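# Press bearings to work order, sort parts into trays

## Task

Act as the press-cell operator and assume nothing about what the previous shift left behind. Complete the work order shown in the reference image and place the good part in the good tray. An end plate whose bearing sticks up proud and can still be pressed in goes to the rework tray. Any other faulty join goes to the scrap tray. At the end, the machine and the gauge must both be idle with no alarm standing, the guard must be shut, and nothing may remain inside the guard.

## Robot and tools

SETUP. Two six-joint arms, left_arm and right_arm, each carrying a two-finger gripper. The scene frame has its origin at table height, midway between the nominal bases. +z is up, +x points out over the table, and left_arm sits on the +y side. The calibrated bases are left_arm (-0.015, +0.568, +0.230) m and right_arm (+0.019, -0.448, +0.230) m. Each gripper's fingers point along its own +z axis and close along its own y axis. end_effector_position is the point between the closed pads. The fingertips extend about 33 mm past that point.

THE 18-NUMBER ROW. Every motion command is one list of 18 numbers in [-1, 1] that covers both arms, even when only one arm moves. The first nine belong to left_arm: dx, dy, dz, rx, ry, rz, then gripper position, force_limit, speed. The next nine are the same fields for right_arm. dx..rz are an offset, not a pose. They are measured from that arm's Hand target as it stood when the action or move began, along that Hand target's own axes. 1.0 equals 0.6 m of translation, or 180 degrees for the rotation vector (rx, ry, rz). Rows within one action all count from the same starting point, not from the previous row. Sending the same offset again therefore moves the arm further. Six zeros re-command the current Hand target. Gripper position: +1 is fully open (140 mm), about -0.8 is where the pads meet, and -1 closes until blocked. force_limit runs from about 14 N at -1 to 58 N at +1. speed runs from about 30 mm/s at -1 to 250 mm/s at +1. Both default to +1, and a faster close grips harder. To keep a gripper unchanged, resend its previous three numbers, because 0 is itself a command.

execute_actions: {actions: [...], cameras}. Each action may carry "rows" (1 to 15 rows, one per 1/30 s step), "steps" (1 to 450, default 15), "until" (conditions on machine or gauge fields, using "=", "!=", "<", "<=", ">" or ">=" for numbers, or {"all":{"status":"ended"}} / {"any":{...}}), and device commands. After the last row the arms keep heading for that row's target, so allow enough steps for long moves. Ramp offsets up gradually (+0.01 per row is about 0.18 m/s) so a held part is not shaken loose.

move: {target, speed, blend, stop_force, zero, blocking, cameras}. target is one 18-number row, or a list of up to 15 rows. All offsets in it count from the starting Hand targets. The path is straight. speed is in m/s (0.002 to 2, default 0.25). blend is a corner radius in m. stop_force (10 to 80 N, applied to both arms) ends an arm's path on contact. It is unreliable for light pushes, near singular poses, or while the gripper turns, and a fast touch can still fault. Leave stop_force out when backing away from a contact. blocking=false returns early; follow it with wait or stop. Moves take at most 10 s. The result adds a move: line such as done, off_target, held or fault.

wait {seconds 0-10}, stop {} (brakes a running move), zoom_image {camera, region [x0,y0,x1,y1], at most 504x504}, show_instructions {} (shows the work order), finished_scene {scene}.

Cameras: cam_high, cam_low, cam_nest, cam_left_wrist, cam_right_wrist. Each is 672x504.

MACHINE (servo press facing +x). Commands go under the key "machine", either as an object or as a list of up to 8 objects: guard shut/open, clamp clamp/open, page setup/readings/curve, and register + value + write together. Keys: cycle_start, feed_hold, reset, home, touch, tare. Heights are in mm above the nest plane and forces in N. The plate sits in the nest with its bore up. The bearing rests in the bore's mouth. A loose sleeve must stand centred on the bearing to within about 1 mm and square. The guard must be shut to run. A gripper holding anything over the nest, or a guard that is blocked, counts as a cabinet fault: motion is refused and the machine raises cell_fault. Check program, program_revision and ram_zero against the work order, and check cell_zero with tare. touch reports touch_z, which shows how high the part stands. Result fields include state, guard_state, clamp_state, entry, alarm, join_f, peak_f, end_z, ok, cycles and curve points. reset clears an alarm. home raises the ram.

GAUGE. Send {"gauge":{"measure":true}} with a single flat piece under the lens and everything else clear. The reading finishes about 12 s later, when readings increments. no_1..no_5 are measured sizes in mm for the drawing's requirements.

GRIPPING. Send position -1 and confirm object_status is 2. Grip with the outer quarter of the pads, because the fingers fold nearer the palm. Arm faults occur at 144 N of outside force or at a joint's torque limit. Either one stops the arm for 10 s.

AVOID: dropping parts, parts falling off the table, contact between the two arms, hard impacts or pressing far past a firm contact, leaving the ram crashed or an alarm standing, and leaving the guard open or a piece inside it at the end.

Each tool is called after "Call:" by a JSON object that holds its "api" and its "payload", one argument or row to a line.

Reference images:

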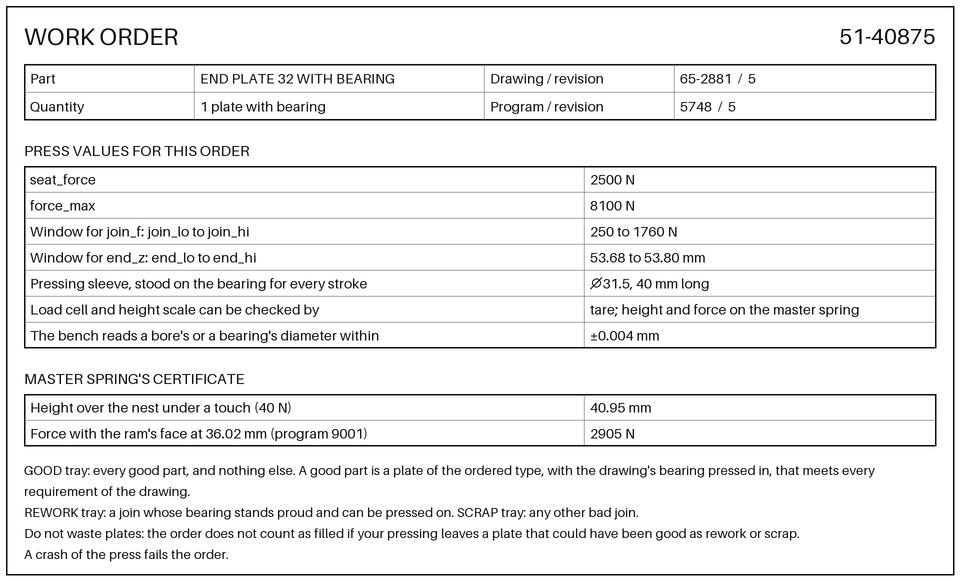

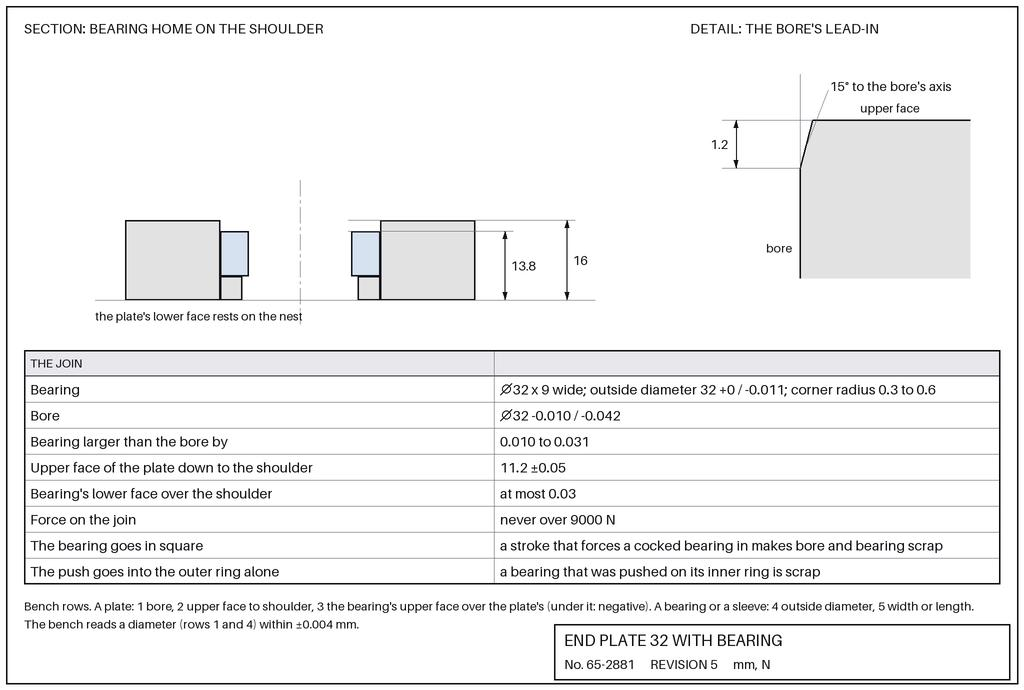

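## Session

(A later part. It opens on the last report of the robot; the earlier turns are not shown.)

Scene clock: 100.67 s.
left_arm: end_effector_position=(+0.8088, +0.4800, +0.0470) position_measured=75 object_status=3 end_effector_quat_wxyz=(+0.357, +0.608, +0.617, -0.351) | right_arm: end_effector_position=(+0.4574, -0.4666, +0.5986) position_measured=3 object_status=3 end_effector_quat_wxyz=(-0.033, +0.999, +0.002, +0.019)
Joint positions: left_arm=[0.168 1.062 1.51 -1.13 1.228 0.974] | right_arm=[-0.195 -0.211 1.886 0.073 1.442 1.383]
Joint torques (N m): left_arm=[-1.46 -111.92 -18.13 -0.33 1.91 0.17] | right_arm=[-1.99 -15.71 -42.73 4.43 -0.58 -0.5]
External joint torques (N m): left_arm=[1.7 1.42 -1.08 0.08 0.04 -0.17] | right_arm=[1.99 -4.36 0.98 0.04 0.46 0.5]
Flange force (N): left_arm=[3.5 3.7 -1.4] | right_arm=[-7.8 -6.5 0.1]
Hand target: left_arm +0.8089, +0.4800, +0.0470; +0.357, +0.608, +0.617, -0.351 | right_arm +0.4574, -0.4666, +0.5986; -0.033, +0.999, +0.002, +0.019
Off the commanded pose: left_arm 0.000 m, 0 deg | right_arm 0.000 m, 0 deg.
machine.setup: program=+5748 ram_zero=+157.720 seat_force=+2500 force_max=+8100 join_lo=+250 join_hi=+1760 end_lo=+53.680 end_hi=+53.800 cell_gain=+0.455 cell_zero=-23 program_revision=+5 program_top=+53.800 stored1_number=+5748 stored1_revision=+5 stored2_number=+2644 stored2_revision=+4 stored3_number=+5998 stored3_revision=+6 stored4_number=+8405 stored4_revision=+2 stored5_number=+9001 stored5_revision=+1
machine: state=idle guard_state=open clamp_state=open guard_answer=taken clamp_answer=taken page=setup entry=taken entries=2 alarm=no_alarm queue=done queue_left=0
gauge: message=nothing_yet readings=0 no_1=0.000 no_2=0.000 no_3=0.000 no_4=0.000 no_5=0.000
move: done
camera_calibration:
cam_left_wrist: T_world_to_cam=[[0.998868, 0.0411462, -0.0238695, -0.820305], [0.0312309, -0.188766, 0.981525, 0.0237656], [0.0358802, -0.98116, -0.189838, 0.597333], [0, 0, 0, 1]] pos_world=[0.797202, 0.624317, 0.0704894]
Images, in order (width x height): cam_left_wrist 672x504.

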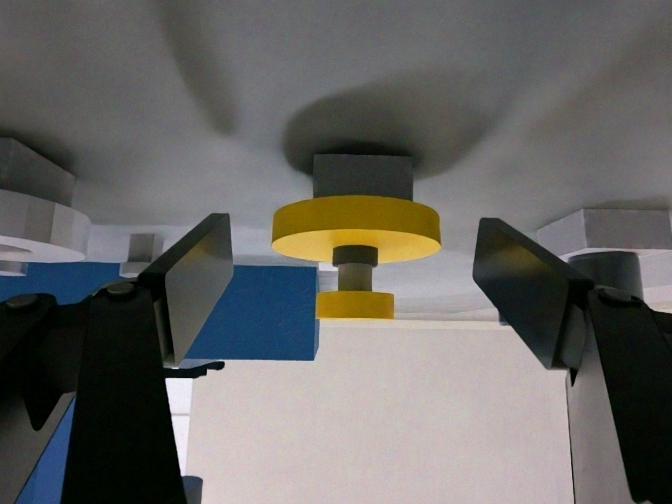

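Call:
{"api": "execute_actions", "payload": {
  "actions": [
    {"rows": [[0,0,0,0,0,0,-1,0,-1,0,0,0,0,0,0,1,1,1]], "steps": 60}
  ]
}}

Call:
{"api": "move", "payload": {
  "target": [-0.1155, 0, -0.0667, 0, 0, 0, -1, 0, -1, 0, 0, 0, 0, 0, 0, 1, 1, 1],
  "speed": 0.1,
  "cameras": ["cam_left_wrist"]
}}

Scene clock: 103.43 s.
left_arm: end_effector_position=(+0.8089, +0.4800, +0.0470) position_measured=127 object_status=2 end_effector_quat_wxyz=(+0.357, +0.608, +0.617, -0.351) | right_arm: end_effector_position=(+0.4574, -0.4666, +0.5986) position_measured=3 object_status=3 end_effector_quat_wxyz=(-0.033, +0.999, +0.002, +0.019)
Joint positions: left_arm=[0.167 1.062 1.51 -1.13 1.228 0.974] | right_arm=[-0.195 -0.211 1.886 0.073 1.442 1.383]
Joint torques (N m): left_arm=[-4.54 -104.1 -15.54 0.9 0.32 0.14] | right_arm=[-2.36 -15.94 -42.83 4.43 -0.58 -0.52]
External joint torques (N m): left_arm=[4.48 -6.26 -3.61 -1.18 1.65 -0.14] | right_arm=[2.33 -4.05 1.1 0.03 0.46 0.52]
Flange force (N): left_arm=[-3.2 3.0 -8.8] | right_arm=[-7.3 -7.3 0.4]
Hand target: left_arm +0.8089, +0.4800, +0.0470; +0.357, +0.608, +0.617, -0.351 | right_arm +0.4574, -0.4666, +0.5986; -0.033, +0.999, +0.002, +0.019
Off the commanded pose: left_arm 0.000 m, 0 deg | right_arm 0.000 m, 0 deg.
machine.setup: program=+5748 ram_zero=+157.720 seat_force=+2500 force_max=+8100 join_lo=+250 join_hi=+1760 end_lo=+53.680 end_hi=+53.800 cell_gain=+0.455 cell_zero=-23 program_revision=+5 program_top=+53.800 stored1_number=+5748 stored1_revision=+5 stored2_number=+2644 stored2_revision=+4 stored3_number=+5998 stored3_revision=+6 stored4_number=+8405 stored4_revision=+2 stored5_number=+9001 stored5_revision=+1
machine: state=idle guard_state=open clamp_state=open guard_answer=taken clamp_answer=taken page=setup entry=taken entries=2 alarm=no_alarm queue=done queue_left=0
gauge: message=nothing_yet readings=0 no_1=0.000 no_2=0.000 no_3=0.000 no_4=0.000 no_5=0.000

Scene clock: 104.57 s.
left_arm: end_effector_position=(+0.8088, +0.4800, +0.1270) position_measured=127 object_status=2 end_effector_quat_wxyz=(+0.357, +0.608, +0.617, -0.351) | right_arm: end_effector_position=(+0.4574, -0.4666, +0.5986) position_measured=3 object_status=3 end_effector_quat_wxyz=(-0.033, +0.999, +0.002, +0.019)
Joint positions: left_arm=[0.168 0.956 1.54 -1.107 1.262 0.902] | right_arm=[-0.195 -0.211 1.886 0.073 1.442 1.383]
Joint torques (N m): left_arm=[-0.38 -111.64 -22.17 -0.86 3 0.11] | right_arm=[-2.79 -15.51 -42.88 4.36 -0.63 -0.46]
External joint torques (N m): left_arm=[0.32 4.31 0.16 0.62 -1.13 -0.11] | right_arm=[2.78 -4.58 1.13 0.11 0.51 0.46]
Flange force (N): left_arm=[5.4 3.4 2.1] | right_arm=[-8.1 -8.3 0.3]
Hand target: left_arm +0.8088, +0.4801, +0.1270; +0.357, +0.608, +0.617, -0.351 | right_arm +0.4574, -0.4666, +0.5986; -0.033, +0.999, +0.002, +0.019
Off the commanded pose: left_arm 0.000 m, 0 deg | right_arm 0.000 m, 0 deg.
machine.setup: program=+5748 ram_zero=+157.720 seat_force=+2500 force_max=+8100 join_lo=+250 join_hi=+1760 end_lo=+53.680 end_hi=+53.800 cell_gain=+0.455 cell_zero=-23 program_revision=+5 program_top=+53.800 stored1_number=+5748 stored1_revision=+5 stored2_number=+2644 stored2_revision=+4 stored3_number=+5998 stored3_revision=+6 stored4_number=+8405 stored4_revision=+2 stored5_number=+9001 stored5_revision=+1
machine: state=idle guard_state=open clamp_state=open guard_answer=taken clamp_answer=taken page=setup entry=taken entries=2 alarm=no_alarm queue=done queue_left=0
gauge: message=nothing_yet readings=0 no_1=0.000 no_2=0.000 no_3=0.000 no_4=0.000 no_5=0.000
move: done
camera_calibration:
cam_left_wrist: T_world_to_cam=[[0.998871, 0.0411305, -0.0237697, -0.818403], [0.0311335, -0.188866, 0.981509, -0.0546144], [0.0358806, -0.981141, -0.189933, 0.612522], [0, 0, 0, 1]] pos_world=[0.797202, 0.624317, 0.15049]
Images, in order (width x height): cam_left_wrist 672x504.

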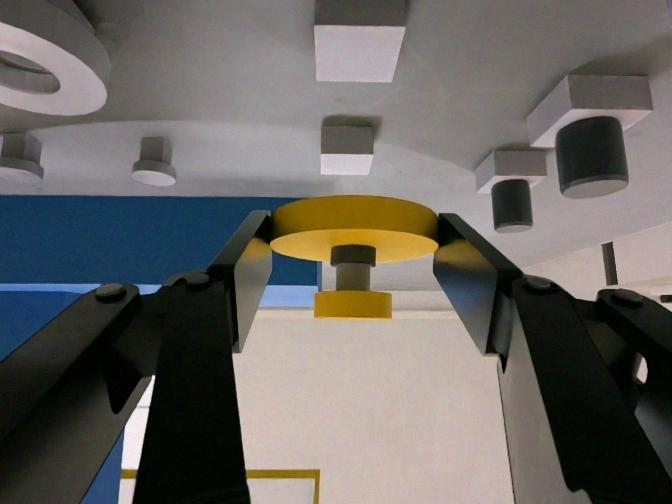

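Call:
{"api": "move", "payload": {
  "target": [
    [-0.1714, -0.1002, 0.0533, 0, 0, 0, -1, 0, -1, 0, 0, 0, 0, 0, 0, 1, 1, 1],
    [-0.3693, -0.3558, 0.3968, 0, 0, 0, -1, 0, -1, 0, 0, 0, 0, 0, 0, 1, 1, 1]
  ],
  "speed": 0.2,
  "blend": [0.03, 0],
  "cameras": ["cam_left_wrist", "cam_nest", "cam_high", "cam_low"]
}}

Scene clock: 109.73 s.
left_arm: end_effector_position=(+0.6000, +0.1601, +0.1999) position_measured=127 object_status=2 end_effector_quat_wxyz=(+0.357, +0.608, +0.617, -0.351) | right_arm: end_effector_position=(+0.4574, -0.4666, +0.5986) position_measured=3 object_status=3 end_effector_quat_wxyz=(-0.033, +0.999, +0.002, +0.019)
Joint positions: left_arm=[-0.28 0.663 2.035 -1.56 0.99 1.054] | right_arm=[-0.195 -0.211 1.886 0.073 1.442 1.383]
Joint torques (N m): left_arm=[-1.74 -82.97 -15.5 -1.53 3.26 0.18] | right_arm=[-2.37 -15.65 -42.63 4.34 -0.53 -0.46]
External joint torques (N m): left_arm=[1.84 3.8 0.55 0.56 -1.19 -0.17] | right_arm=[2.38 -4.48 0.87 0.13 0.41 0.46]
Flange force (N): left_arm=[5.7 3.2 0.6] | right_arm=[-7.7 -7.4 0.0]
Hand target: left_arm +0.5999, +0.1601, +0.1999; +0.357, +0.608, +0.617, -0.351 | right_arm +0.4574, -0.4666, +0.5986; -0.033, +0.999, +0.002, +0.019
Off the commanded pose: left_arm 0.000 m, 0 deg | right_arm 0.000 m, 0 deg.
machine.setup: program=+5748 ram_zero=+157.720 seat_force=+2500 force_max=+8100 join_lo=+250 join_hi=+1760 end_lo=+53.680 end_hi=+53.800 cell_gain=+0.455 cell_zero=-23 program_revision=+5 program_top=+53.800 stored1_number=+5748 stored1_revision=+5 stored2_number=+2644 stored2_revision=+4 stored3_number=+5998 stored3_revision=+6 stored4_number=+8405 stored4_revision=+2 stored5_number=+9001 stored5_revision=+1
machine: state=idle guard_state=open clamp_state=open guard_answer=taken clamp_answer=taken page=setup entry=taken entries=2 alarm=no_alarm queue=done queue_left=0
gauge: message=nothing_yet readings=0 no_1=0.000 no_2=0.000 no_3=0.000 no_4=0.000 no_5=0.000
move: done
camera_calibration:
cam_left_wrist: T_world_to_cam=[[0.998871, 0.0411305, -0.0237697, -0.594946], [0.0311335, -0.188866, 0.981509, -0.180182], [0.0358806, -0.981141, -0.189933, 0.320012], [0, 0, 0, 1]] pos_world=[0.588402, 0.304417, 0.22349]
Images, in order (width x height): cam_high 672x504, cam_low 672x504, cam_nest 672x504, cam_left_wrist 672x504.

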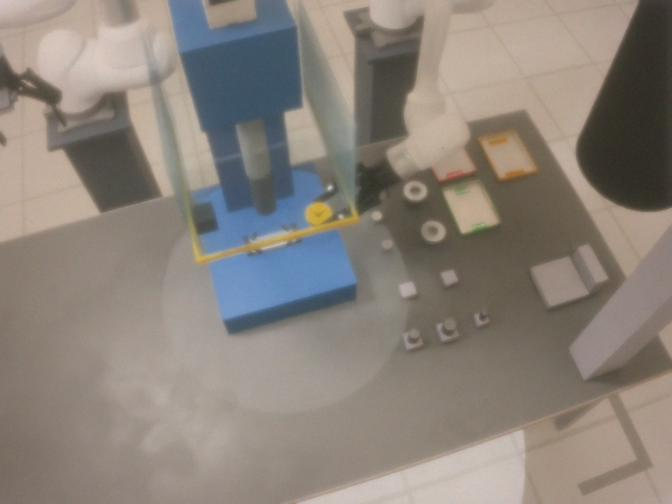

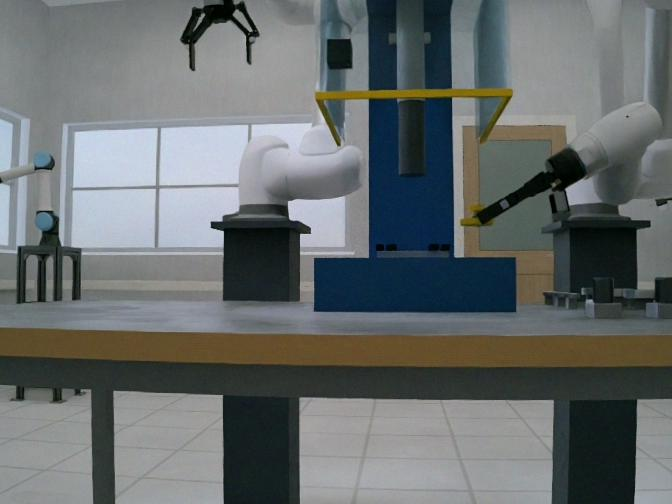

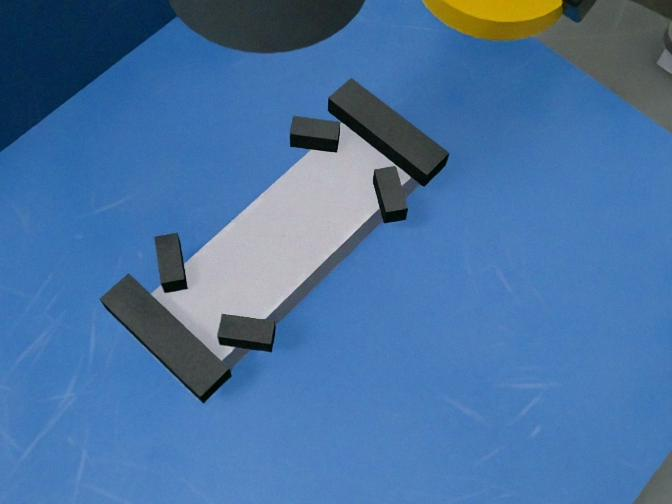

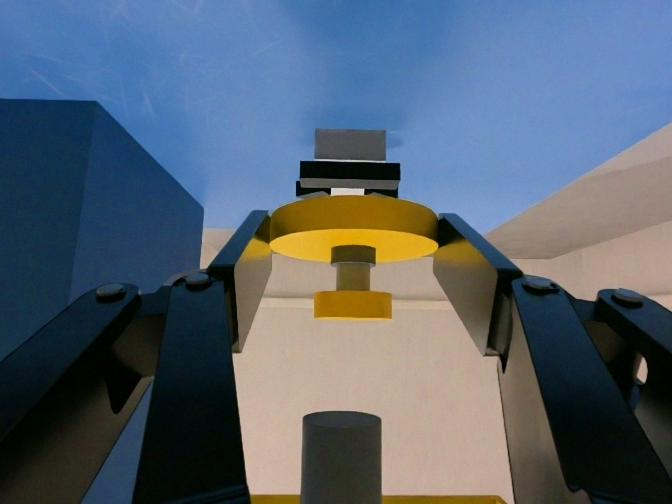

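Call:
{"api": "move", "payload": {
  "target": [-0.0761, 0.0063, 0.249, 0, 0, 0, -1, 0, -1, 0, 0, 0, 0, 0, 0, 1, 1, 1],
  "speed": 0.12,
  "cameras": ["cam_left_wrist", "cam_nest", "cam_low"]
}}

Call:
{"api": "zoom_image", "payload": {
  "camera": "cam_low",
  "region": [350, 180, 530, 280]
}}

Scene clock: 113.70 s.
left_arm: end_effector_position=(+0.6060, +0.0079, +0.1649) position_measured=127 object_status=2 end_effector_quat_wxyz=(+0.357, +0.608, +0.617, -0.351) | right_arm: end_effector_position=(+0.4574, -0.4666, +0.5986) position_measured=3 object_status=3 end_effector_quat_wxyz=(-0.033, +0.999, +0.002, +0.019)
Joint positions: left_arm=[-0.498 0.758 1.926 -1.751 0.895 1.046] | right_arm=[-0.195 -0.211 1.886 0.073 1.442 1.383]
Joint torques (N m): left_arm=[-0.66 -91.87 -17.28 -1.68 3.2 0.21] | right_arm=[-2.59 -15.62 -42.68 4.39 -0.63 -0.46]
External joint torques (N m): left_arm=[0.83 3.8 1.28 0.41 -1.14 -0.21] | right_arm=[2.57 -4.36 0.94 0.08 0.5 0.46]
Flange force (N): left_arm=[4.2 1.7 1.9] | right_arm=[-7.5 -7.8 0.0]
Hand target: left_arm +0.6060, +0.0079, +0.1649; +0.357, +0.608, +0.617, -0.351 | right_arm +0.4574, -0.4666, +0.5986; -0.033, +0.999, +0.002, +0.019
Off the commanded pose: left_arm 0.000 m, 0 deg | right_arm 0.000 m, 0 deg.
machine.setup: program=+5748 ram_zero=+157.720 seat_force=+2500 force_max=+8100 join_lo=+250 join_hi=+1760 end_lo=+53.680 end_hi=+53.800 cell_gain=+0.455 cell_zero=-23 program_revision=+5 program_top=+53.800 stored1_number=+5748 stored1_revision=+5 stored2_number=+2644 stored2_revision=+4 stored3_number=+5998 stored3_revision=+6 stored4_number=+8405 stored4_revision=+2 stored5_number=+9001 stored5_revision=+1
machine: state=idle guard_state=open clamp_state=open guard_answer=taken clamp_answer=taken page=setup entry=taken entries=2 alarm=no_alarm queue=done queue_left=0
gauge: message=nothing_yet readings=0 no_1=0.000 no_2=0.000 no_3=0.000 no_4=0.000 no_5=0.000
move: done
camera_calibration:
cam_left_wrist: T_world_to_cam=[[0.998871, 0.0411305, -0.0237697, -0.595511], [0.0311335, -0.188866, 0.981509, -0.174761], [0.0358806, -0.981141, -0.189933, 0.163819], [0, 0, 0, 1]] pos_world=[0.594402, 0.152217, 0.18849]
Images, in order (width x height): cam_low 672x504, cam_nest 672x504, cam_left_wrist 672x504.

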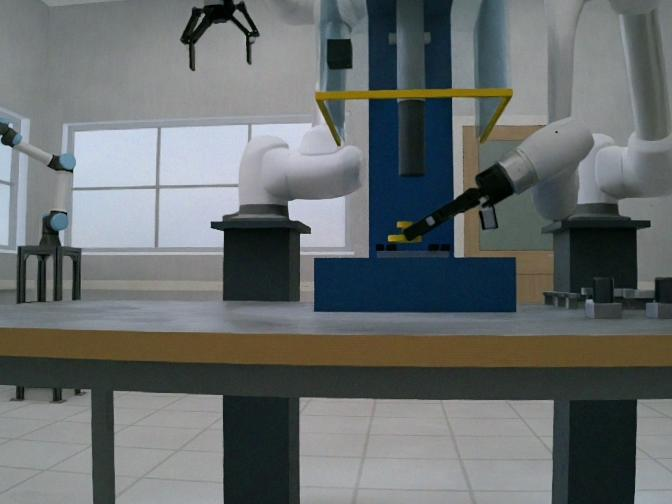

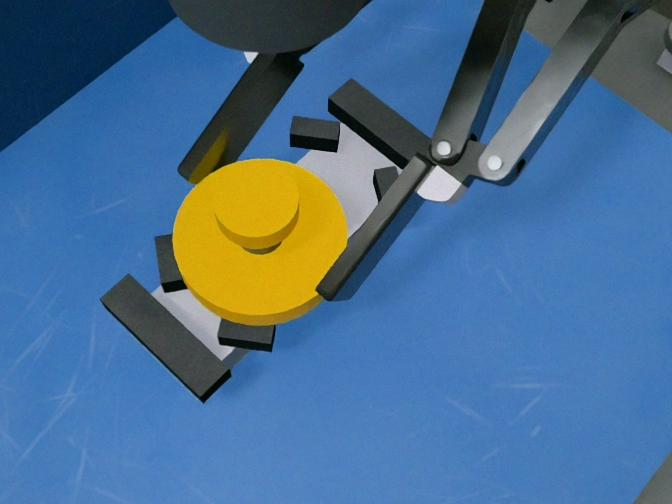

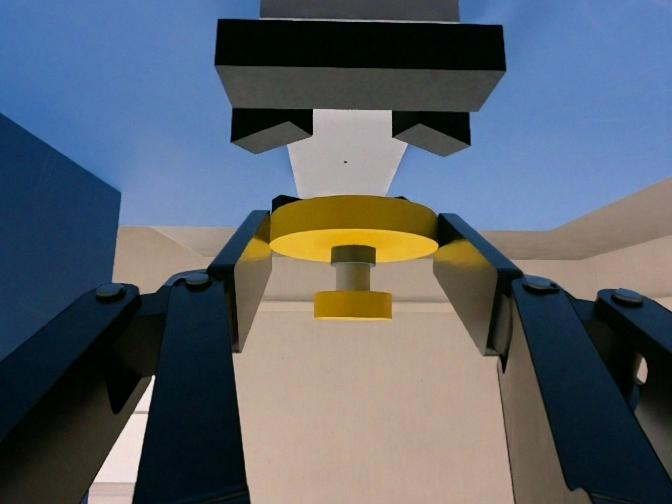

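Scaled by 2.800 from the camera's 672x504 image, which has a finer 960x720 frame.

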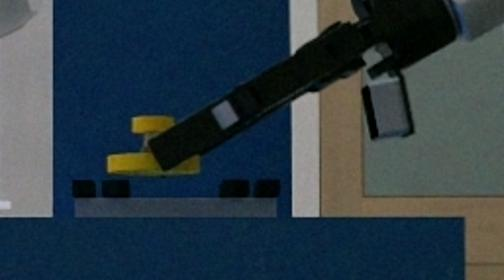

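Call:
{"api": "zoom_image", "payload": {
  "camera": "cam_nest",
  "region": [150, 130, 370, 350]
}}

Call:
{"api": "zoom_image", "payload": {
  "camera": "cam_left_wrist",
  "region": [240, 100, 470, 330]
}}

Scaled by 2.291 from the camera's 672x504 image, which has a finer 960x720 frame.

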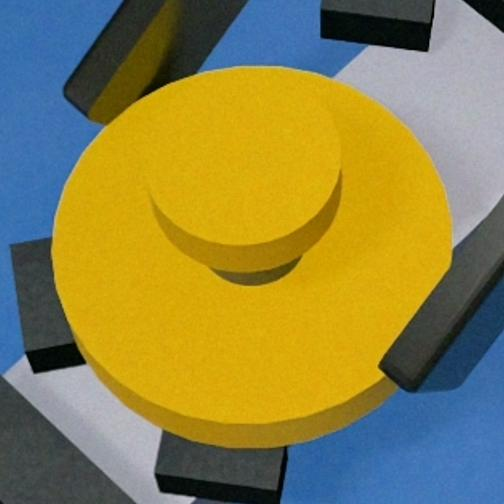

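Scaled by 2.191 from the camera's 672x504 image, which has a finer 960x720 frame.

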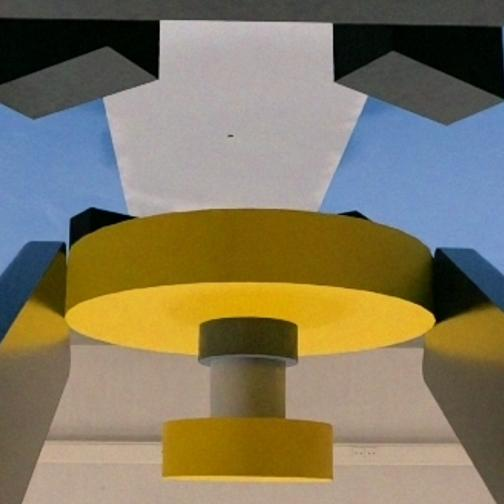

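Call:
{"api": "move", "payload": {
  "target": [0.0284, -0.0077, -0.0106, 0, 0, 0, -1, 0, -1, 0, 0, 0, 0, 0, 0, 1, 1, 1],
  "speed": 0.05,
  "cameras": ["cam_left_wrist", "cam_nest", "cam_low"]
}}

Call:
{"api": "zoom_image", "payload": {
  "camera": "cam_nest",
  "region": [100, 60, 460, 420]
}}

Call:
{"api": "zoom_image", "payload": {
  "camera": "cam_low",
  "region": [350, 180, 530, 280]
}}

Scene clock: 120.47 s.
left_arm: end_effector_position=(+0.6012, +0.0218, +0.1533) position_measured=127 object_status=2 end_effector_quat_wxyz=(+0.357, +0.608, +0.617, -0.351) | right_arm: end_effector_position=(+0.4574, -0.4666, +0.5986) position_measured=3 object_status=3 end_effector_quat_wxyz=(-0.033, +0.999, +0.002, +0.019)
Joint positions: left_arm=[-0.482 0.769 1.944 -1.759 0.907 1.081] | right_arm=[-0.195 -0.211 1.886 0.073 1.442 1.383]
Joint torques (N m): left_arm=[-0.99 -92.45 -15.47 -1.58 3.25 0.15] | right_arm=[-2.12 -15.63 -42.67 4.41 -0.55 -0.46]
External joint torques (N m): left_arm=[0.99 5.16 0.55 0.35 -1.15 -0.15] | right_arm=[2.14 -4.54 0.9 0.07 0.44 0.46]
Flange force (N): left_arm=[6.0 3.8 3.7] | right_arm=[-7.9 -6.8 0.0]
Hand target: left_arm +0.6012, +0.0218, +0.1533; +0.357, +0.608, +0.617, -0.351 | right_arm +0.4574, -0.4666, +0.5986; -0.033, +0.999, +0.002, +0.019
Off the commanded pose: left_arm 0.000 m, 0 deg | right_arm 0.000 m, 0 deg.
machine.setup: program=+5748 ram_zero=+157.720 seat_force=+2500 force_max=+8100 join_lo=+250 join_hi=+1760 end_lo=+53.680 end_hi=+53.800 cell_gain=+0.455 cell_zero=-23 program_revision=+5 program_top=+53.800 stored1_number=+5748 stored1_revision=+5 stored2_number=+2644 stored2_revision=+4 stored3_number=+5998 stored3_revision=+6 stored4_number=+8405 stored4_revision=+2 stored5_number=+9001 stored5_revision=+1
machine: state=idle guard_state=open clamp_state=open guard_answer=taken clamp_answer=taken page=setup entry=taken entries=2 alarm=no_alarm queue=done queue_left=0
gauge: message=nothing_yet readings=0 no_1=0.000 no_2=0.000 no_3=0.000 no_4=0.000 no_5=0.000
move: done
camera_calibration:
cam_left_wrist: T_world_to_cam=[[0.998871, 0.0411281, -0.0237713, -0.591563], [0.031131, -0.188769, 0.981528, -0.160619], [0.0358811, -0.98116, -0.189837, 0.175412], [0, 0, 0, 1]] pos_world=[0.589602, 0.166117, 0.176889]
Images, in order (width x height): cam_low 672x504, cam_nest 672x504, cam_left_wrist 672x504.

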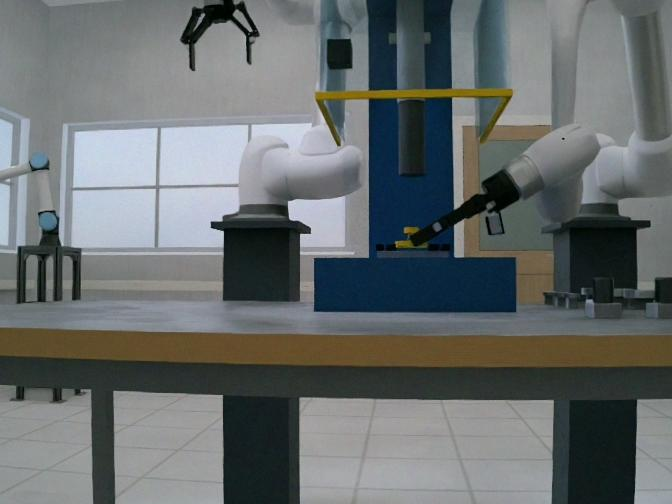

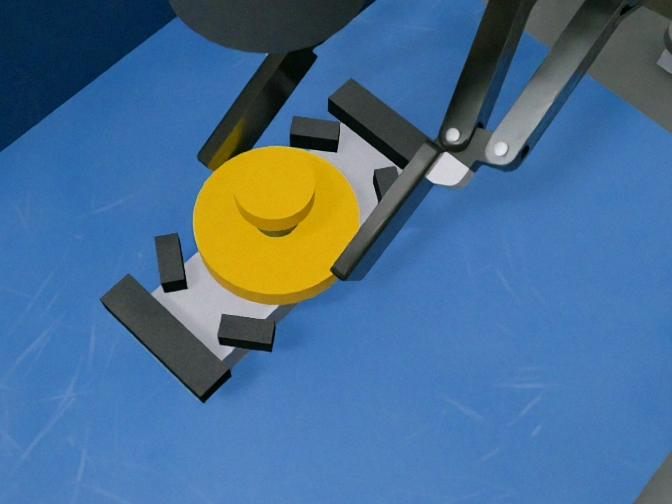

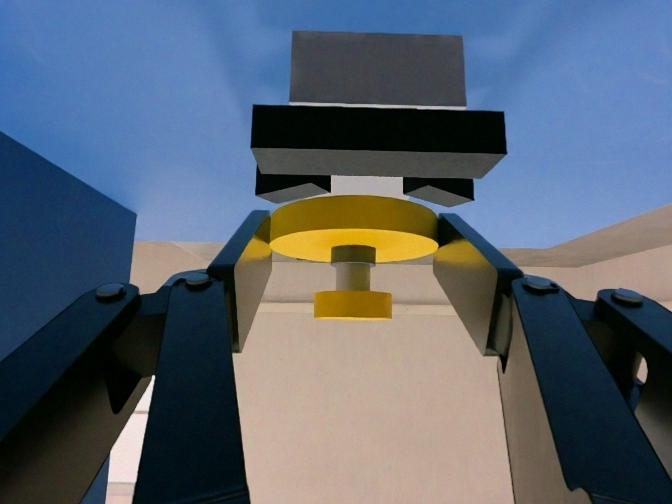

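Scaled by 1.400 from the camera's 672x504 image, which has a finer 960x720 frame.

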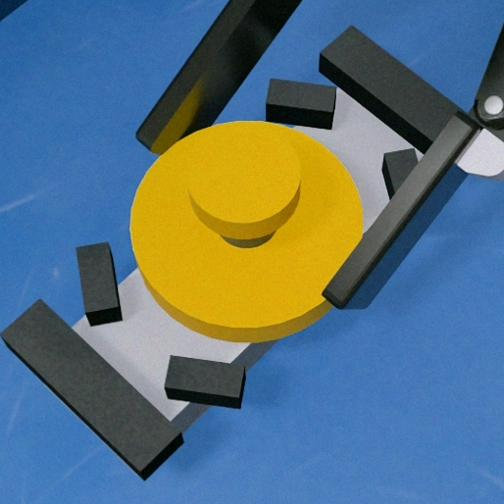

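Scaled by 2.800 from the camera's 672x504 image, which has a finer 960x720 frame.

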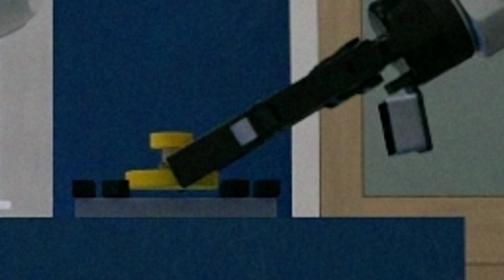

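Call:
{"api": "move", "payload": {
  "target": [0.0217, 0, 0.0125, 0, 0, 0, -1, 0, -1, 0, 0, 0, 0, 0, 0, 1, 1, 1],
  "speed": 0.006,
  "stop_force": 12,
  "cameras": ["cam_nest", "cam_low"]
}}

Call:
{"api": "zoom_image", "payload": {
  "camera": "cam_low",
  "region": [350, 180, 530, 280]
}}

Scene clock: 123.73 s.
left_arm: end_effector_position=(+0.6013, +0.0218, +0.1444) position_measured=127 object_status=2 end_effector_quat_wxyz=(+0.357, +0.608, +0.616, -0.351) | right_arm: end_effector_position=(+0.4574, -0.4666, +0.5986) position_measured=3 object_status=3 end_effector_quat_wxyz=(-0.033, +0.999, +0.002, +0.019)
Joint positions: left_arm=[-0.482 0.783 1.942 -1.769 0.91 1.097] | right_arm=[-0.195 -0.211 1.886 0.073 1.442 1.383]
Joint torques (N m): left_arm=[-3.26 -82.21 -13.4 -0.7 -0.36 0.47] | right_arm=[-2.26 -15.54 -42.87 4.44 -0.54 -0.48]
External joint torques (N m): left_arm=[3.32 -5.89 -1.13 -0.52 2.48 -0.47] | right_arm=[2.25 -4.54 1.13 0.02 0.43 0.48]
Flange force (N): left_arm=[-4.5 0.6 -9.6] | right_arm=[-8.2 -7.1 0.4]
Hand target: left_arm +0.6012, +0.0218, +0.1444; +0.357, +0.608, +0.616, -0.351 (not the last commanded pose) | right_arm +0.4574, -0.4666, +0.5986; -0.033, +0.999, +0.002, +0.019
Off the commanded pose: left_arm 0.006 m, 0 deg | right_arm 0.000 m, 0 deg.
machine.setup: program=+5748 ram_zero=+157.720 seat_force=+2500 force_max=+8100 join_lo=+250 join_hi=+1760 end_lo=+53.680 end_hi=+53.800 cell_gain=+0.455 cell_zero=-23 program_revision=+5 program_top=+53.800 stored1_number=+5748 stored1_revision=+5 stored2_number=+2644 stored2_revision=+4 stored3_number=+5998 stored3_revision=+6 stored4_number=+8405 stored4_revision=+2 stored5_number=+9001 stored5_revision=+1
machine: state=idle guard_state=open clamp_state=open guard_answer=taken clamp_answer=taken page=setup entry=taken entries=2 alarm=no_alarm queue=done queue_left=0
gauge: message=nothing_yet readings=0 no_1=0.000 no_2=0.000 no_3=0.000 no_4=0.000 no_5=0.000
move: contact (left_arm)
Images, in order (width x height): cam_low 672x504, cam_nest 672x504.

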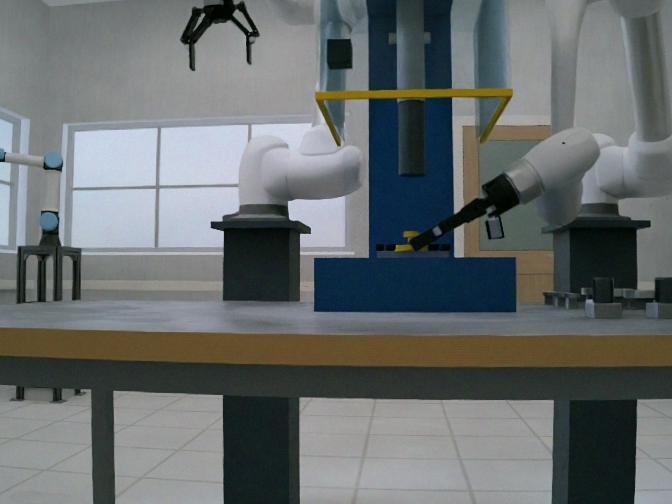

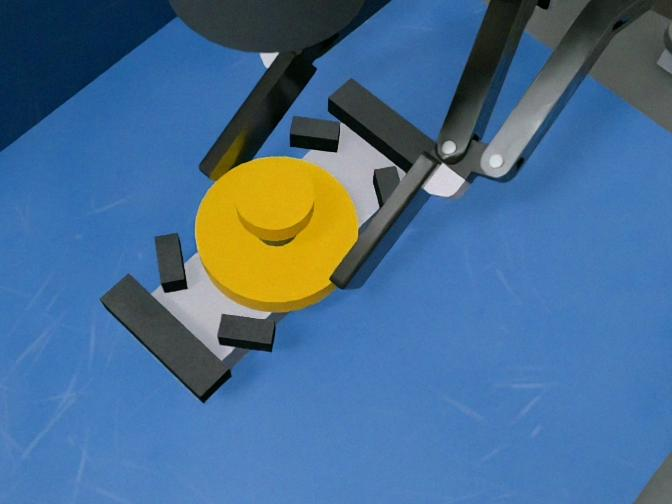

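Scaled by 2.800 from the camera's 672x504 image, which has a finer 960x720 frame.

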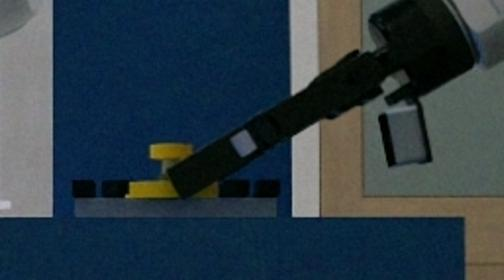

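Call:
{"api": "execute_actions", "payload": {
  "actions": [
    {"rows": [[0,0,0,0,0,0,0.43,0,-1,0,0,0,0,0,0,1,1,1]], "steps": 50}
  ]
}}

Call:
{"api": "move", "payload": {
  "target": [
    [0, 0, -0.08, 0, 0, 0, 0.43, 0, -1, 0, 0, 0, 0, 0, 0, 1, 1, 1],
    [0, 0, -0.4, 0, 0, 0, 0.43, 0, -1, 0, 0, 0, 0, 0, 0, 1, 1, 1]
  ],
  "speed": [0.06,0.2],
  "blend": [0.01,0],
  "cameras": ["cam_nest", "cam_left_wrist"]
}}

Call:
{"api": "execute_actions", "payload": {
  "actions": [
    {"machine": {"clamp": "clamp"}, "steps": 70}
  ],
  "cameras": ["cam_nest"]
}}

Scene clock: 128.97 s.
left_arm: end_effector_position=(+0.6012, +0.0218, +0.1444) position_measured=75 object_status=3 end_effector_quat_wxyz=(+0.357, +0.608, +0.616, -0.351) | right_arm: end_effector_position=(+0.4574, -0.4666, +0.5986) position_measured=3 object_status=3 end_effector_quat_wxyz=(-0.033, +0.999, +0.002, +0.019)
Joint positions: left_arm=[-0.482 0.783 1.942 -1.768 0.91 1.097] | right_arm=[-0.195 -0.211 1.886 0.073 1.442 1.383]
Joint torques (N m): left_arm=[-1.37 -88.71 -13.74 -1.01 2.05 0.12] | right_arm=[-2.15 -15.49 -42.92 4.47 -0.56 -0.45]
External joint torques (N m): left_arm=[1.51 0.55 -0.69 -0.2 0.05 -0.12] | right_arm=[2.14 -4.6 1.17 -0.02 0.44 0.45]
Flange force (N): left_arm=[1.4 2.6 -0.4] | right_arm=[-8.4 -6.8 0.4]
Hand target: left_arm +0.6012, +0.0218, +0.1444; +0.357, +0.608, +0.616, -0.351 | right_arm +0.4574, -0.4666, +0.5986; -0.033, +0.999, +0.002, +0.019
Off the commanded pose: left_arm 0.000 m, 0 deg | right_arm 0.000 m, 0 deg.
machine.setup: program=+5748 ram_zero=+157.720 seat_force=+2500 force_max=+8100 join_lo=+250 join_hi=+1760 end_lo=+53.680 end_hi=+53.800 cell_gain=+0.455 cell_zero=-23 program_revision=+5 program_top=+53.800 stored1_number=+5748 stored1_revision=+5 stored2_number=+2644 stored2_revision=+4 stored3_number=+5998 stored3_revision=+6 stored4_number=+8405 stored4_revision=+2 stored5_number=+9001 stored5_revision=+1
machine: state=idle guard_state=open clamp_state=open guard_answer=taken clamp_answer=taken page=setup entry=taken entries=2 alarm=no_alarm queue=done queue_left=0
gauge: message=nothing_yet readings=0 no_1=0.000 no_2=0.000 no_3=0.000 no_4=0.000 no_5=0.000

Scene clock: 131.10 s.
left_arm: end_effector_position=(+0.5980, +0.2297, +0.2641) position_measured=75 object_status=3 end_effector_quat_wxyz=(+0.357, +0.608, +0.616, -0.351) | right_arm: end_effector_position=(+0.4574, -0.4666, +0.5986) position_measured=3 object_status=3 end_effector_quat_wxyz=(-0.033, +0.999, +0.002, +0.019)
Joint positions: left_arm=[-0.17 0.55 2.055 -1.409 1.051 0.951] | right_arm=[-0.195 -0.211 1.886 0.073 1.442 1.383]
Joint torques (N m): left_arm=[-2.28 -74.28 -17.48 -0.68 1.78 0.23] | right_arm=[-2.18 -15.6 -42.79 4.39 -0.54 -0.46]
External joint torques (N m): left_arm=[2.13 1.34 -1 -0.17 0.14 -0.23] | right_arm=[2.18 -4.54 1.02 0.08 0.42 0.46]
Flange force (N): left_arm=[2.9 3.9 -1.8] | right_arm=[-8.1 -6.9 0.2]
Hand target: left_arm +0.5980, +0.2297, +0.2641; +0.357, +0.608, +0.616, -0.351 | right_arm +0.4574, -0.4666, +0.5986; -0.033, +0.999, +0.002, +0.019
Off the commanded pose: left_arm 0.000 m, 0 deg | right_arm 0.000 m, 0 deg.
machine.setup: program=+5748 ram_zero=+157.720 seat_force=+2500 force_max=+8100 join_lo=+250 join_hi=+1760 end_lo=+53.680 end_hi=+53.800 cell_gain=+0.455 cell_zero=-23 program_revision=+5 program_top=+53.800 stored1_number=+5748 stored1_revision=+5 stored2_number=+2644 stored2_revision=+4 stored3_number=+5998 stored3_revision=+6 stored4_number=+8405 stored4_revision=+2 stored5_number=+9001 stored5_revision=+1
machine: state=idle guard_state=open clamp_state=open guard_answer=taken clamp_answer=taken page=setup entry=taken entries=2 alarm=no_alarm queue=done queue_left=0
gauge: message=nothing_yet readings=0 no_1=0.000 no_2=0.000 no_3=0.000 no_4=0.000 no_5=0.000
move: done
camera_calibration:
cam_left_wrist: T_world_to_cam=[[0.998875, 0.0410247, -0.0238037, -0.59424], [0.0311328, -0.188483, 0.981583, -0.230053], [0.0357825, -0.981219, -0.189548, 0.400522], [0, 0, 0, 1]] pos_world=[0.586402, 0.374018, 0.287589]
Images, in order (width x height): cam_nest 672x504, cam_left_wrist 672x504.

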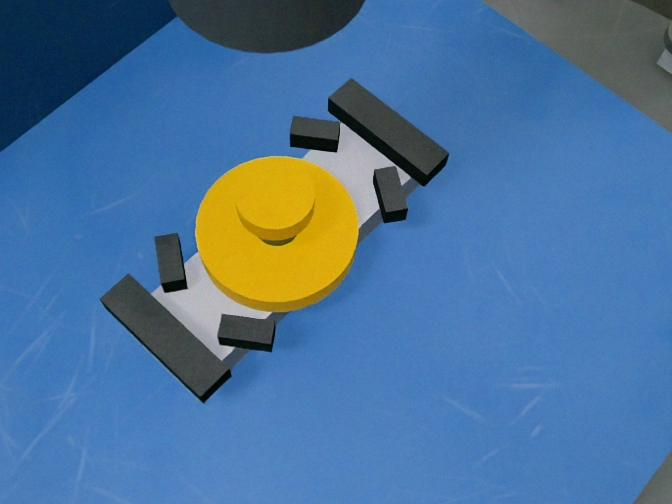

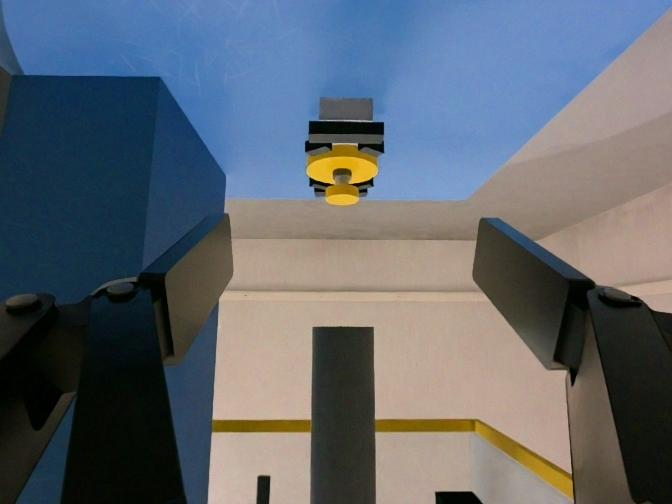

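Scene clock: 133.63 s.
left_arm: end_effector_position=(+0.5980, +0.2297, +0.2641) position_measured=75 object_status=3 end_effector_quat_wxyz=(+0.357, +0.608, +0.616, -0.351) | right_arm: end_effector_position=(+0.4574, -0.4666, +0.5986) position_measured=3 object_status=3 end_effector_quat_wxyz=(-0.033, +0.999, +0.002, +0.019)
Joint positions: left_arm=[-0.17 0.55 2.055 -1.408 1.051 0.951] | right_arm=[-0.195 -0.211 1.886 0.073 1.442 1.383]
Joint torques (N m): left_arm=[-1.19 -73.63 -17.39 -0.74 1.82 0.12] | right_arm=[-2.06 -15.64 -42.78 4.42 -0.51 -0.45]
External joint torques (N m): left_arm=[1.23 0.68 -1.02 -0.09 0.1 -0.12] | right_arm=[2.04 -4.39 1.03 0.04 0.39 0.45]
Flange force (N): left_arm=[1.5 3.1 -1.1] | right_arm=[-7.9 -6.6 0.3]
Hand target: left_arm +0.5980, +0.2297, +0.2641; +0.357, +0.608, +0.616, -0.351 | right_arm +0.4574, -0.4666, +0.5986; -0.033, +0.999, +0.002, +0.019
Tool commands: left_gripper/position=+0.43 left_gripper/force_limit=+0.0 left_gripper/speed=-1.0 right_gripper/position=+1.0 right_gripper/force_limit=+1.0 right_gripper/speed=+1.0
Off the commanded pose: left_arm 0.000 m, 0 deg | right_arm 0.000 m, 0 deg.
machine.setup: program=+5748 ram_zero=+157.720 seat_force=+2500 force_max=+8100 join_lo=+250 join_hi=+1760 end_lo=+53.680 end_hi=+53.800 cell_gain=+0.455 cell_zero=-23 program_revision=+5 program_top=+53.800 stored1_number=+5748 stored1_revision=+5 stored2_number=+2644 stored2_revision=+4 stored3_number=+5998 stored3_revision=+6 stored4_number=+8405 stored4_revision=+2 stored5_number=+9001 stored5_revision=+1
machine: state=idle guard_state=open clamp_state=clamped guard_answer=taken clamp_answer=taken page=setup entry=taken entries=2 alarm=no_alarm queue=done queue_left=0
gauge: message=nothing_yet readings=0 no_1=0.000 no_2=0.000 no_3=0.000 no_4=0.000 no_5=0.000
Images, in order (width x height): cam_nest 672x504.

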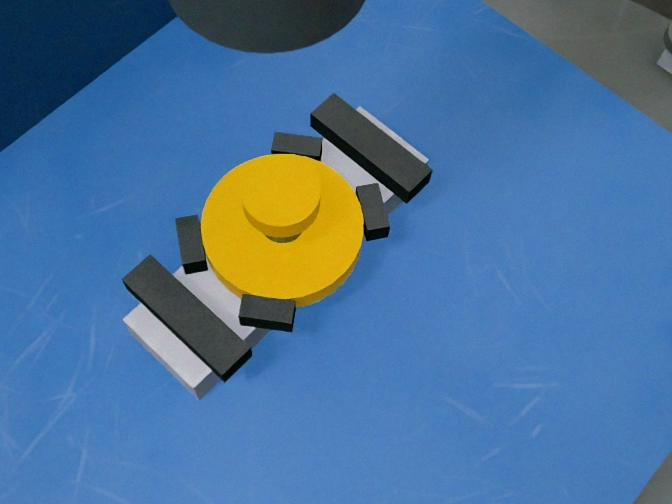

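Call:
{"api": "move", "payload": {
  "target": [0.1416, 0.004, -0.2458, 0, 0, 0, 0.43, 0, -1, 0, 0, 0, 0, 0, 0, 1, 1, 1]
}}

Call:
{"api": "execute_actions", "payload": {
  "actions": [
    {"machine": {"guard": "shut", "page": "readings"}, "steps": 70},
    {"machine": {"touch": true}, "steps": 450, "until": {"machine": {"state": ["=", "idle"]}}}
  ],
  "cameras": ["cam_nest"]
}}

Scene clock: 136.60 s.
left_arm: end_effector_position=(+0.5979, +0.3999, +0.2641) position_measured=75 object_status=3 end_effector_quat_wxyz=(+0.357, +0.608, +0.616, -0.351) | right_arm: end_effector_position=(+0.4574, -0.4666, +0.5986) position_measured=3 object_status=3 end_effector_quat_wxyz=(-0.033, +0.999, +0.002, +0.019)
Joint positions: left_arm=[0.108 0.559 2.036 -1.184 1.191 0.983] | right_arm=[-0.195 -0.211 1.886 0.073 1.442 1.383]
Joint torques (N m): left_arm=[-0.8 -73.75 -16.88 -0.21 1.89 0.23] | right_arm=[-2.44 -15.42 -42.72 4.42 -0.56 -0.5]
External joint torques (N m): left_arm=[0.9 0.09 -1.42 -0.15 0.07 -0.23] | right_arm=[2.42 -4.61 0.97 0.05 0.44 0.5]
Flange force (N): left_arm=[0.5 2.9 -1.8] | right_arm=[-8.0 -7.6 0.1]
Hand target: left_arm +0.5979, +0.4000, +0.2641; +0.357, +0.608, +0.616, -0.351 | right_arm +0.4574, -0.4666, +0.5986; -0.033, +0.999, +0.002, +0.019
Off the commanded pose: left_arm 0.000 m, 0 deg | right_arm 0.000 m, 0 deg.
machine.setup: program=+5748 ram_zero=+157.720 seat_force=+2500 force_max=+8100 join_lo=+250 join_hi=+1760 end_lo=+53.680 end_hi=+53.800 cell_gain=+0.455 cell_zero=-23 program_revision=+5 program_top=+53.800 stored1_number=+5748 stored1_revision=+5 stored2_number=+2644 stored2_revision=+4 stored3_number=+5998 stored3_revision=+6 stored4_number=+8405 stored4_revision=+2 stored5_number=+9001 stored5_revision=+1
machine: state=idle guard_state=open clamp_state=clamped guard_answer=taken clamp_answer=taken page=setup entry=taken entries=2 alarm=no_alarm queue=done queue_left=0
gauge: message=nothing_yet readings=0 no_1=0.000 no_2=0.000 no_3=0.000 no_4=0.000 no_5=0.000
move: done

Scene clock: 150.37 s.
left_arm: end_effector_position=(+0.5979, +0.4000, +0.2641) position_measured=75 object_status=3 end_effector_quat_wxyz=(+0.357, +0.608, +0.616, -0.351) | right_arm: end_effector_position=(+0.4574, -0.4666, +0.5986) position_measured=3 object_status=3 end_effector_quat_wxyz=(-0.033, +0.999, +0.002, +0.019)
Joint positions: left_arm=[0.108 0.559 2.036 -1.184 1.191 0.983] | right_arm=[-0.195 -0.211 1.886 0.073 1.442 1.383]
Joint torques (N m): left_arm=[-0.76 -74.2 -17.66 -0.2 1.89 0.2] | right_arm=[-2.45 -15.66 -42.7 4.39 -0.55 -0.48]
External joint torques (N m): left_arm=[0.77 0.71 -0.5 -0.17 0.08 -0.2] | right_arm=[2.45 -4.49 0.94 0.08 0.43 0.48]
External joint torques at the end of the 1st action: left_arm=[1.47 1.38 -0.77 -0.15 0.04 -0.16] | right_arm=[2.09 -4 0.86 0.08 0.44 0.5]
Flange force (N): left_arm=[1.3 1.7 -0.8] | right_arm=[-7.7 -7.6 0.1]
Flange force at the end of the 1st action (N): left_arm=[2.9 2.7 -1.4] | right_arm=[-7.0 -6.7 0.0]
Hand target: left_arm +0.5979, +0.4000, +0.2641; +0.357, +0.608, +0.616, -0.351 | right_arm +0.4574, -0.4666, +0.5986; -0.033, +0.999, +0.002, +0.019
Tool commands: left_gripper/position=+0.43 left_gripper/force_limit=+0.0 left_gripper/speed=-1.0 right_gripper/position=+1.0 right_gripper/force_limit=+1.0 right_gripper/speed=+1.0
Off the commanded pose: left_arm 0.000 m, 0 deg | right_arm 0.000 m, 0 deg.
machine.readings: force=+0 touch_z=+40.722 join_f=+0 peak_f=+0 end_z=+0.000 ok=+0 pos_z=+162.280 cycles=+0
machine: state=idle guard_state=shut clamp_state=clamped guard_answer=taken clamp_answer=taken page=readings entry=taken entries=3 alarm=no_alarm queue=done queue_left=0
gauge: message=nothing_yet readings=0 no_1=0.000 no_2=0.000 no_3=0.000 no_4=0.000 no_5=0.000
Images, in order (width x height): cam_nest 672x504.

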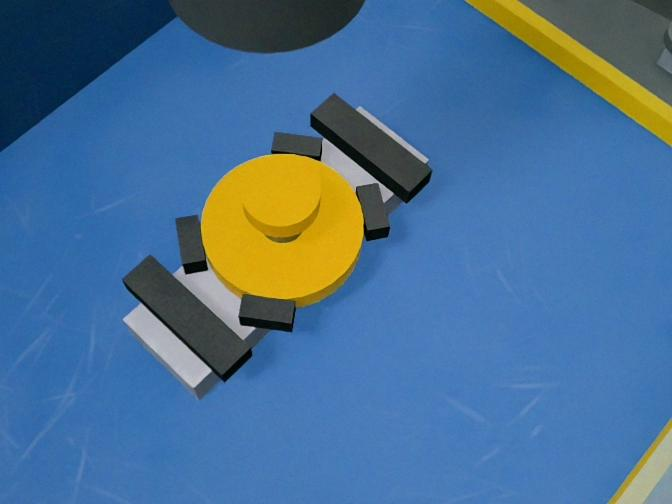

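Call:
{"api": "execute_actions", "payload": {
  "actions": [
    {"machine": [{"register": "ram_zero", "value": 157.492, "write": true}, {"touch": true}], "steps": 450, "until": {"machine": {"queue": ["=", "done"]}}}
  ]
}}

Call:
{"api": "execute_actions", "payload": {
  "actions": [
    {"machine": [{"register": "program", "value": 9001, "write": true}, {"page": "setup"}], "steps": 15}
  ]
}}

Scene clock: 162.73 s.
left_arm: end_effector_position=(+0.5979, +0.4000, +0.2641) position_measured=75 object_status=3 end_effector_quat_wxyz=(+0.357, +0.608, +0.616, -0.351) | right_arm: end_effector_position=(+0.4574, -0.4666, +0.5986) position_measured=3 object_status=3 end_effector_quat_wxyz=(-0.033, +0.999, +0.002, +0.019)
Joint positions: left_arm=[0.108 0.559 2.036 -1.184 1.191 0.983] | right_arm=[-0.195 -0.211 1.886 0.073 1.442 1.383]
Joint torques (N m): left_arm=[-1.33 -74.17 -17.51 -0.24 1.91 0.13] | right_arm=[-2.22 -15.76 -42.81 4.38 -0.55 -0.51]
External joint torques (N m): left_arm=[1.3 0.35 -1.02 -0.14 0.06 -0.13] | right_arm=[2.18 -4.12 1.1 0.08 0.42 0.51]
Flange force (N): left_arm=[1.4 2.2 -1.9] | right_arm=[-7.4 -7.0 0.4]
Hand target: left_arm +0.5979, +0.4000, +0.2641; +0.357, +0.608, +0.616, -0.351 | right_arm +0.4574, -0.4666, +0.5986; -0.033, +0.999, +0.002, +0.019
Tool commands: left_gripper/position=+0.43 left_gripper/force_limit=+0.0 left_gripper/speed=-1.0 right_gripper/position=+1.0 right_gripper/force_limit=+1.0 right_gripper/speed=+1.0
Off the commanded pose: left_arm 0.000 m, 0 deg | right_arm 0.000 m, 0 deg.
machine.readings: force=+0 touch_z=+40.996 join_f=+0 peak_f=+0 end_z=+0.000 ok=+0 pos_z=+162.508 cycles=+0
machine: state=idle guard_state=shut clamp_state=clamped guard_answer=taken clamp_answer=taken page=readings entry=taken entries=5 alarm=no_alarm queue=done queue_left=0
gauge: message=nothing_yet readings=0 no_1=0.000 no_2=0.000 no_3=0.000 no_4=0.000 no_5=0.000

Scene clock: 163.43 s.
left_arm: end_effector_position=(+0.5979, +0.4000, +0.2641) position_measured=75 object_status=3 end_effector_quat_wxyz=(+0.357, +0.608, +0.616, -0.351) | right_arm: end_effector_position=(+0.4574, -0.4666, +0.5986) position_measured=3 object_status=3 end_effector_quat_wxyz=(-0.033, +0.999, +0.002, +0.019)
Joint positions: left_arm=[0.108 0.559 2.036 -1.184 1.191 0.983] | right_arm=[-0.195 -0.211 1.886 0.073 1.442 1.383]
Joint torques (N m): left_arm=[-0.73 -73.46 -17.48 -0.11 1.8 0.2] | right_arm=[-2.46 -15.41 -42.89 4.4 -0.6 -0.43]
External joint torques (N m): left_arm=[0.64 -0.18 -0.76 -0.26 0.18 -0.2] | right_arm=[2.45 -4.63 1.16 0.07 0.48 0.42]
Flange force (N): left_arm=[-0.1 1.4 -1.2] | right_arm=[-8.3 -7.5 0.4]
Hand target: left_arm +0.5979, +0.4000, +0.2641; +0.357, +0.608, +0.616, -0.351 | right_arm +0.4574, -0.4666, +0.5986; -0.033, +0.999, +0.002, +0.019
Tool commands: left_gripper/position=+0.43 left_gripper/force_limit=+0.0 left_gripper/speed=-1.0 right_gripper/position=+1.0 right_gripper/force_limit=+1.0 right_gripper/speed=+1.0
Off the commanded pose: left_arm 0.000 m, 0 deg | right_arm 0.000 m, 0 deg.
machine.setup: program=+9001 ram_zero=+157.492 seat_force=+2500 force_max=+8100 join_lo=+250 join_hi=+1760 end_lo=+53.680 end_hi=+53.800 cell_gain=+0.455 cell_zero=-23 program_revision=+1 program_top=+36.020 stored1_number=+5748 stored1_revision=+5 stored2_number=+2644 stored2_revision=+4 stored3_number=+5998 stored3_revision=+6 stored4_number=+8405 stored4_revision=+2 stored5_number=+9001 stored5_revision=+1
machine: state=idle guard_state=shut clamp_state=clamped guard_answer=taken clamp_answer=taken page=setup entry=taken entries=6 alarm=no_alarm queue=done queue_left=0
gauge: message=nothing_yet readings=0 no_1=0.000 no_2=0.000 no_3=0.000 no_4=0.000 no_5=0.000


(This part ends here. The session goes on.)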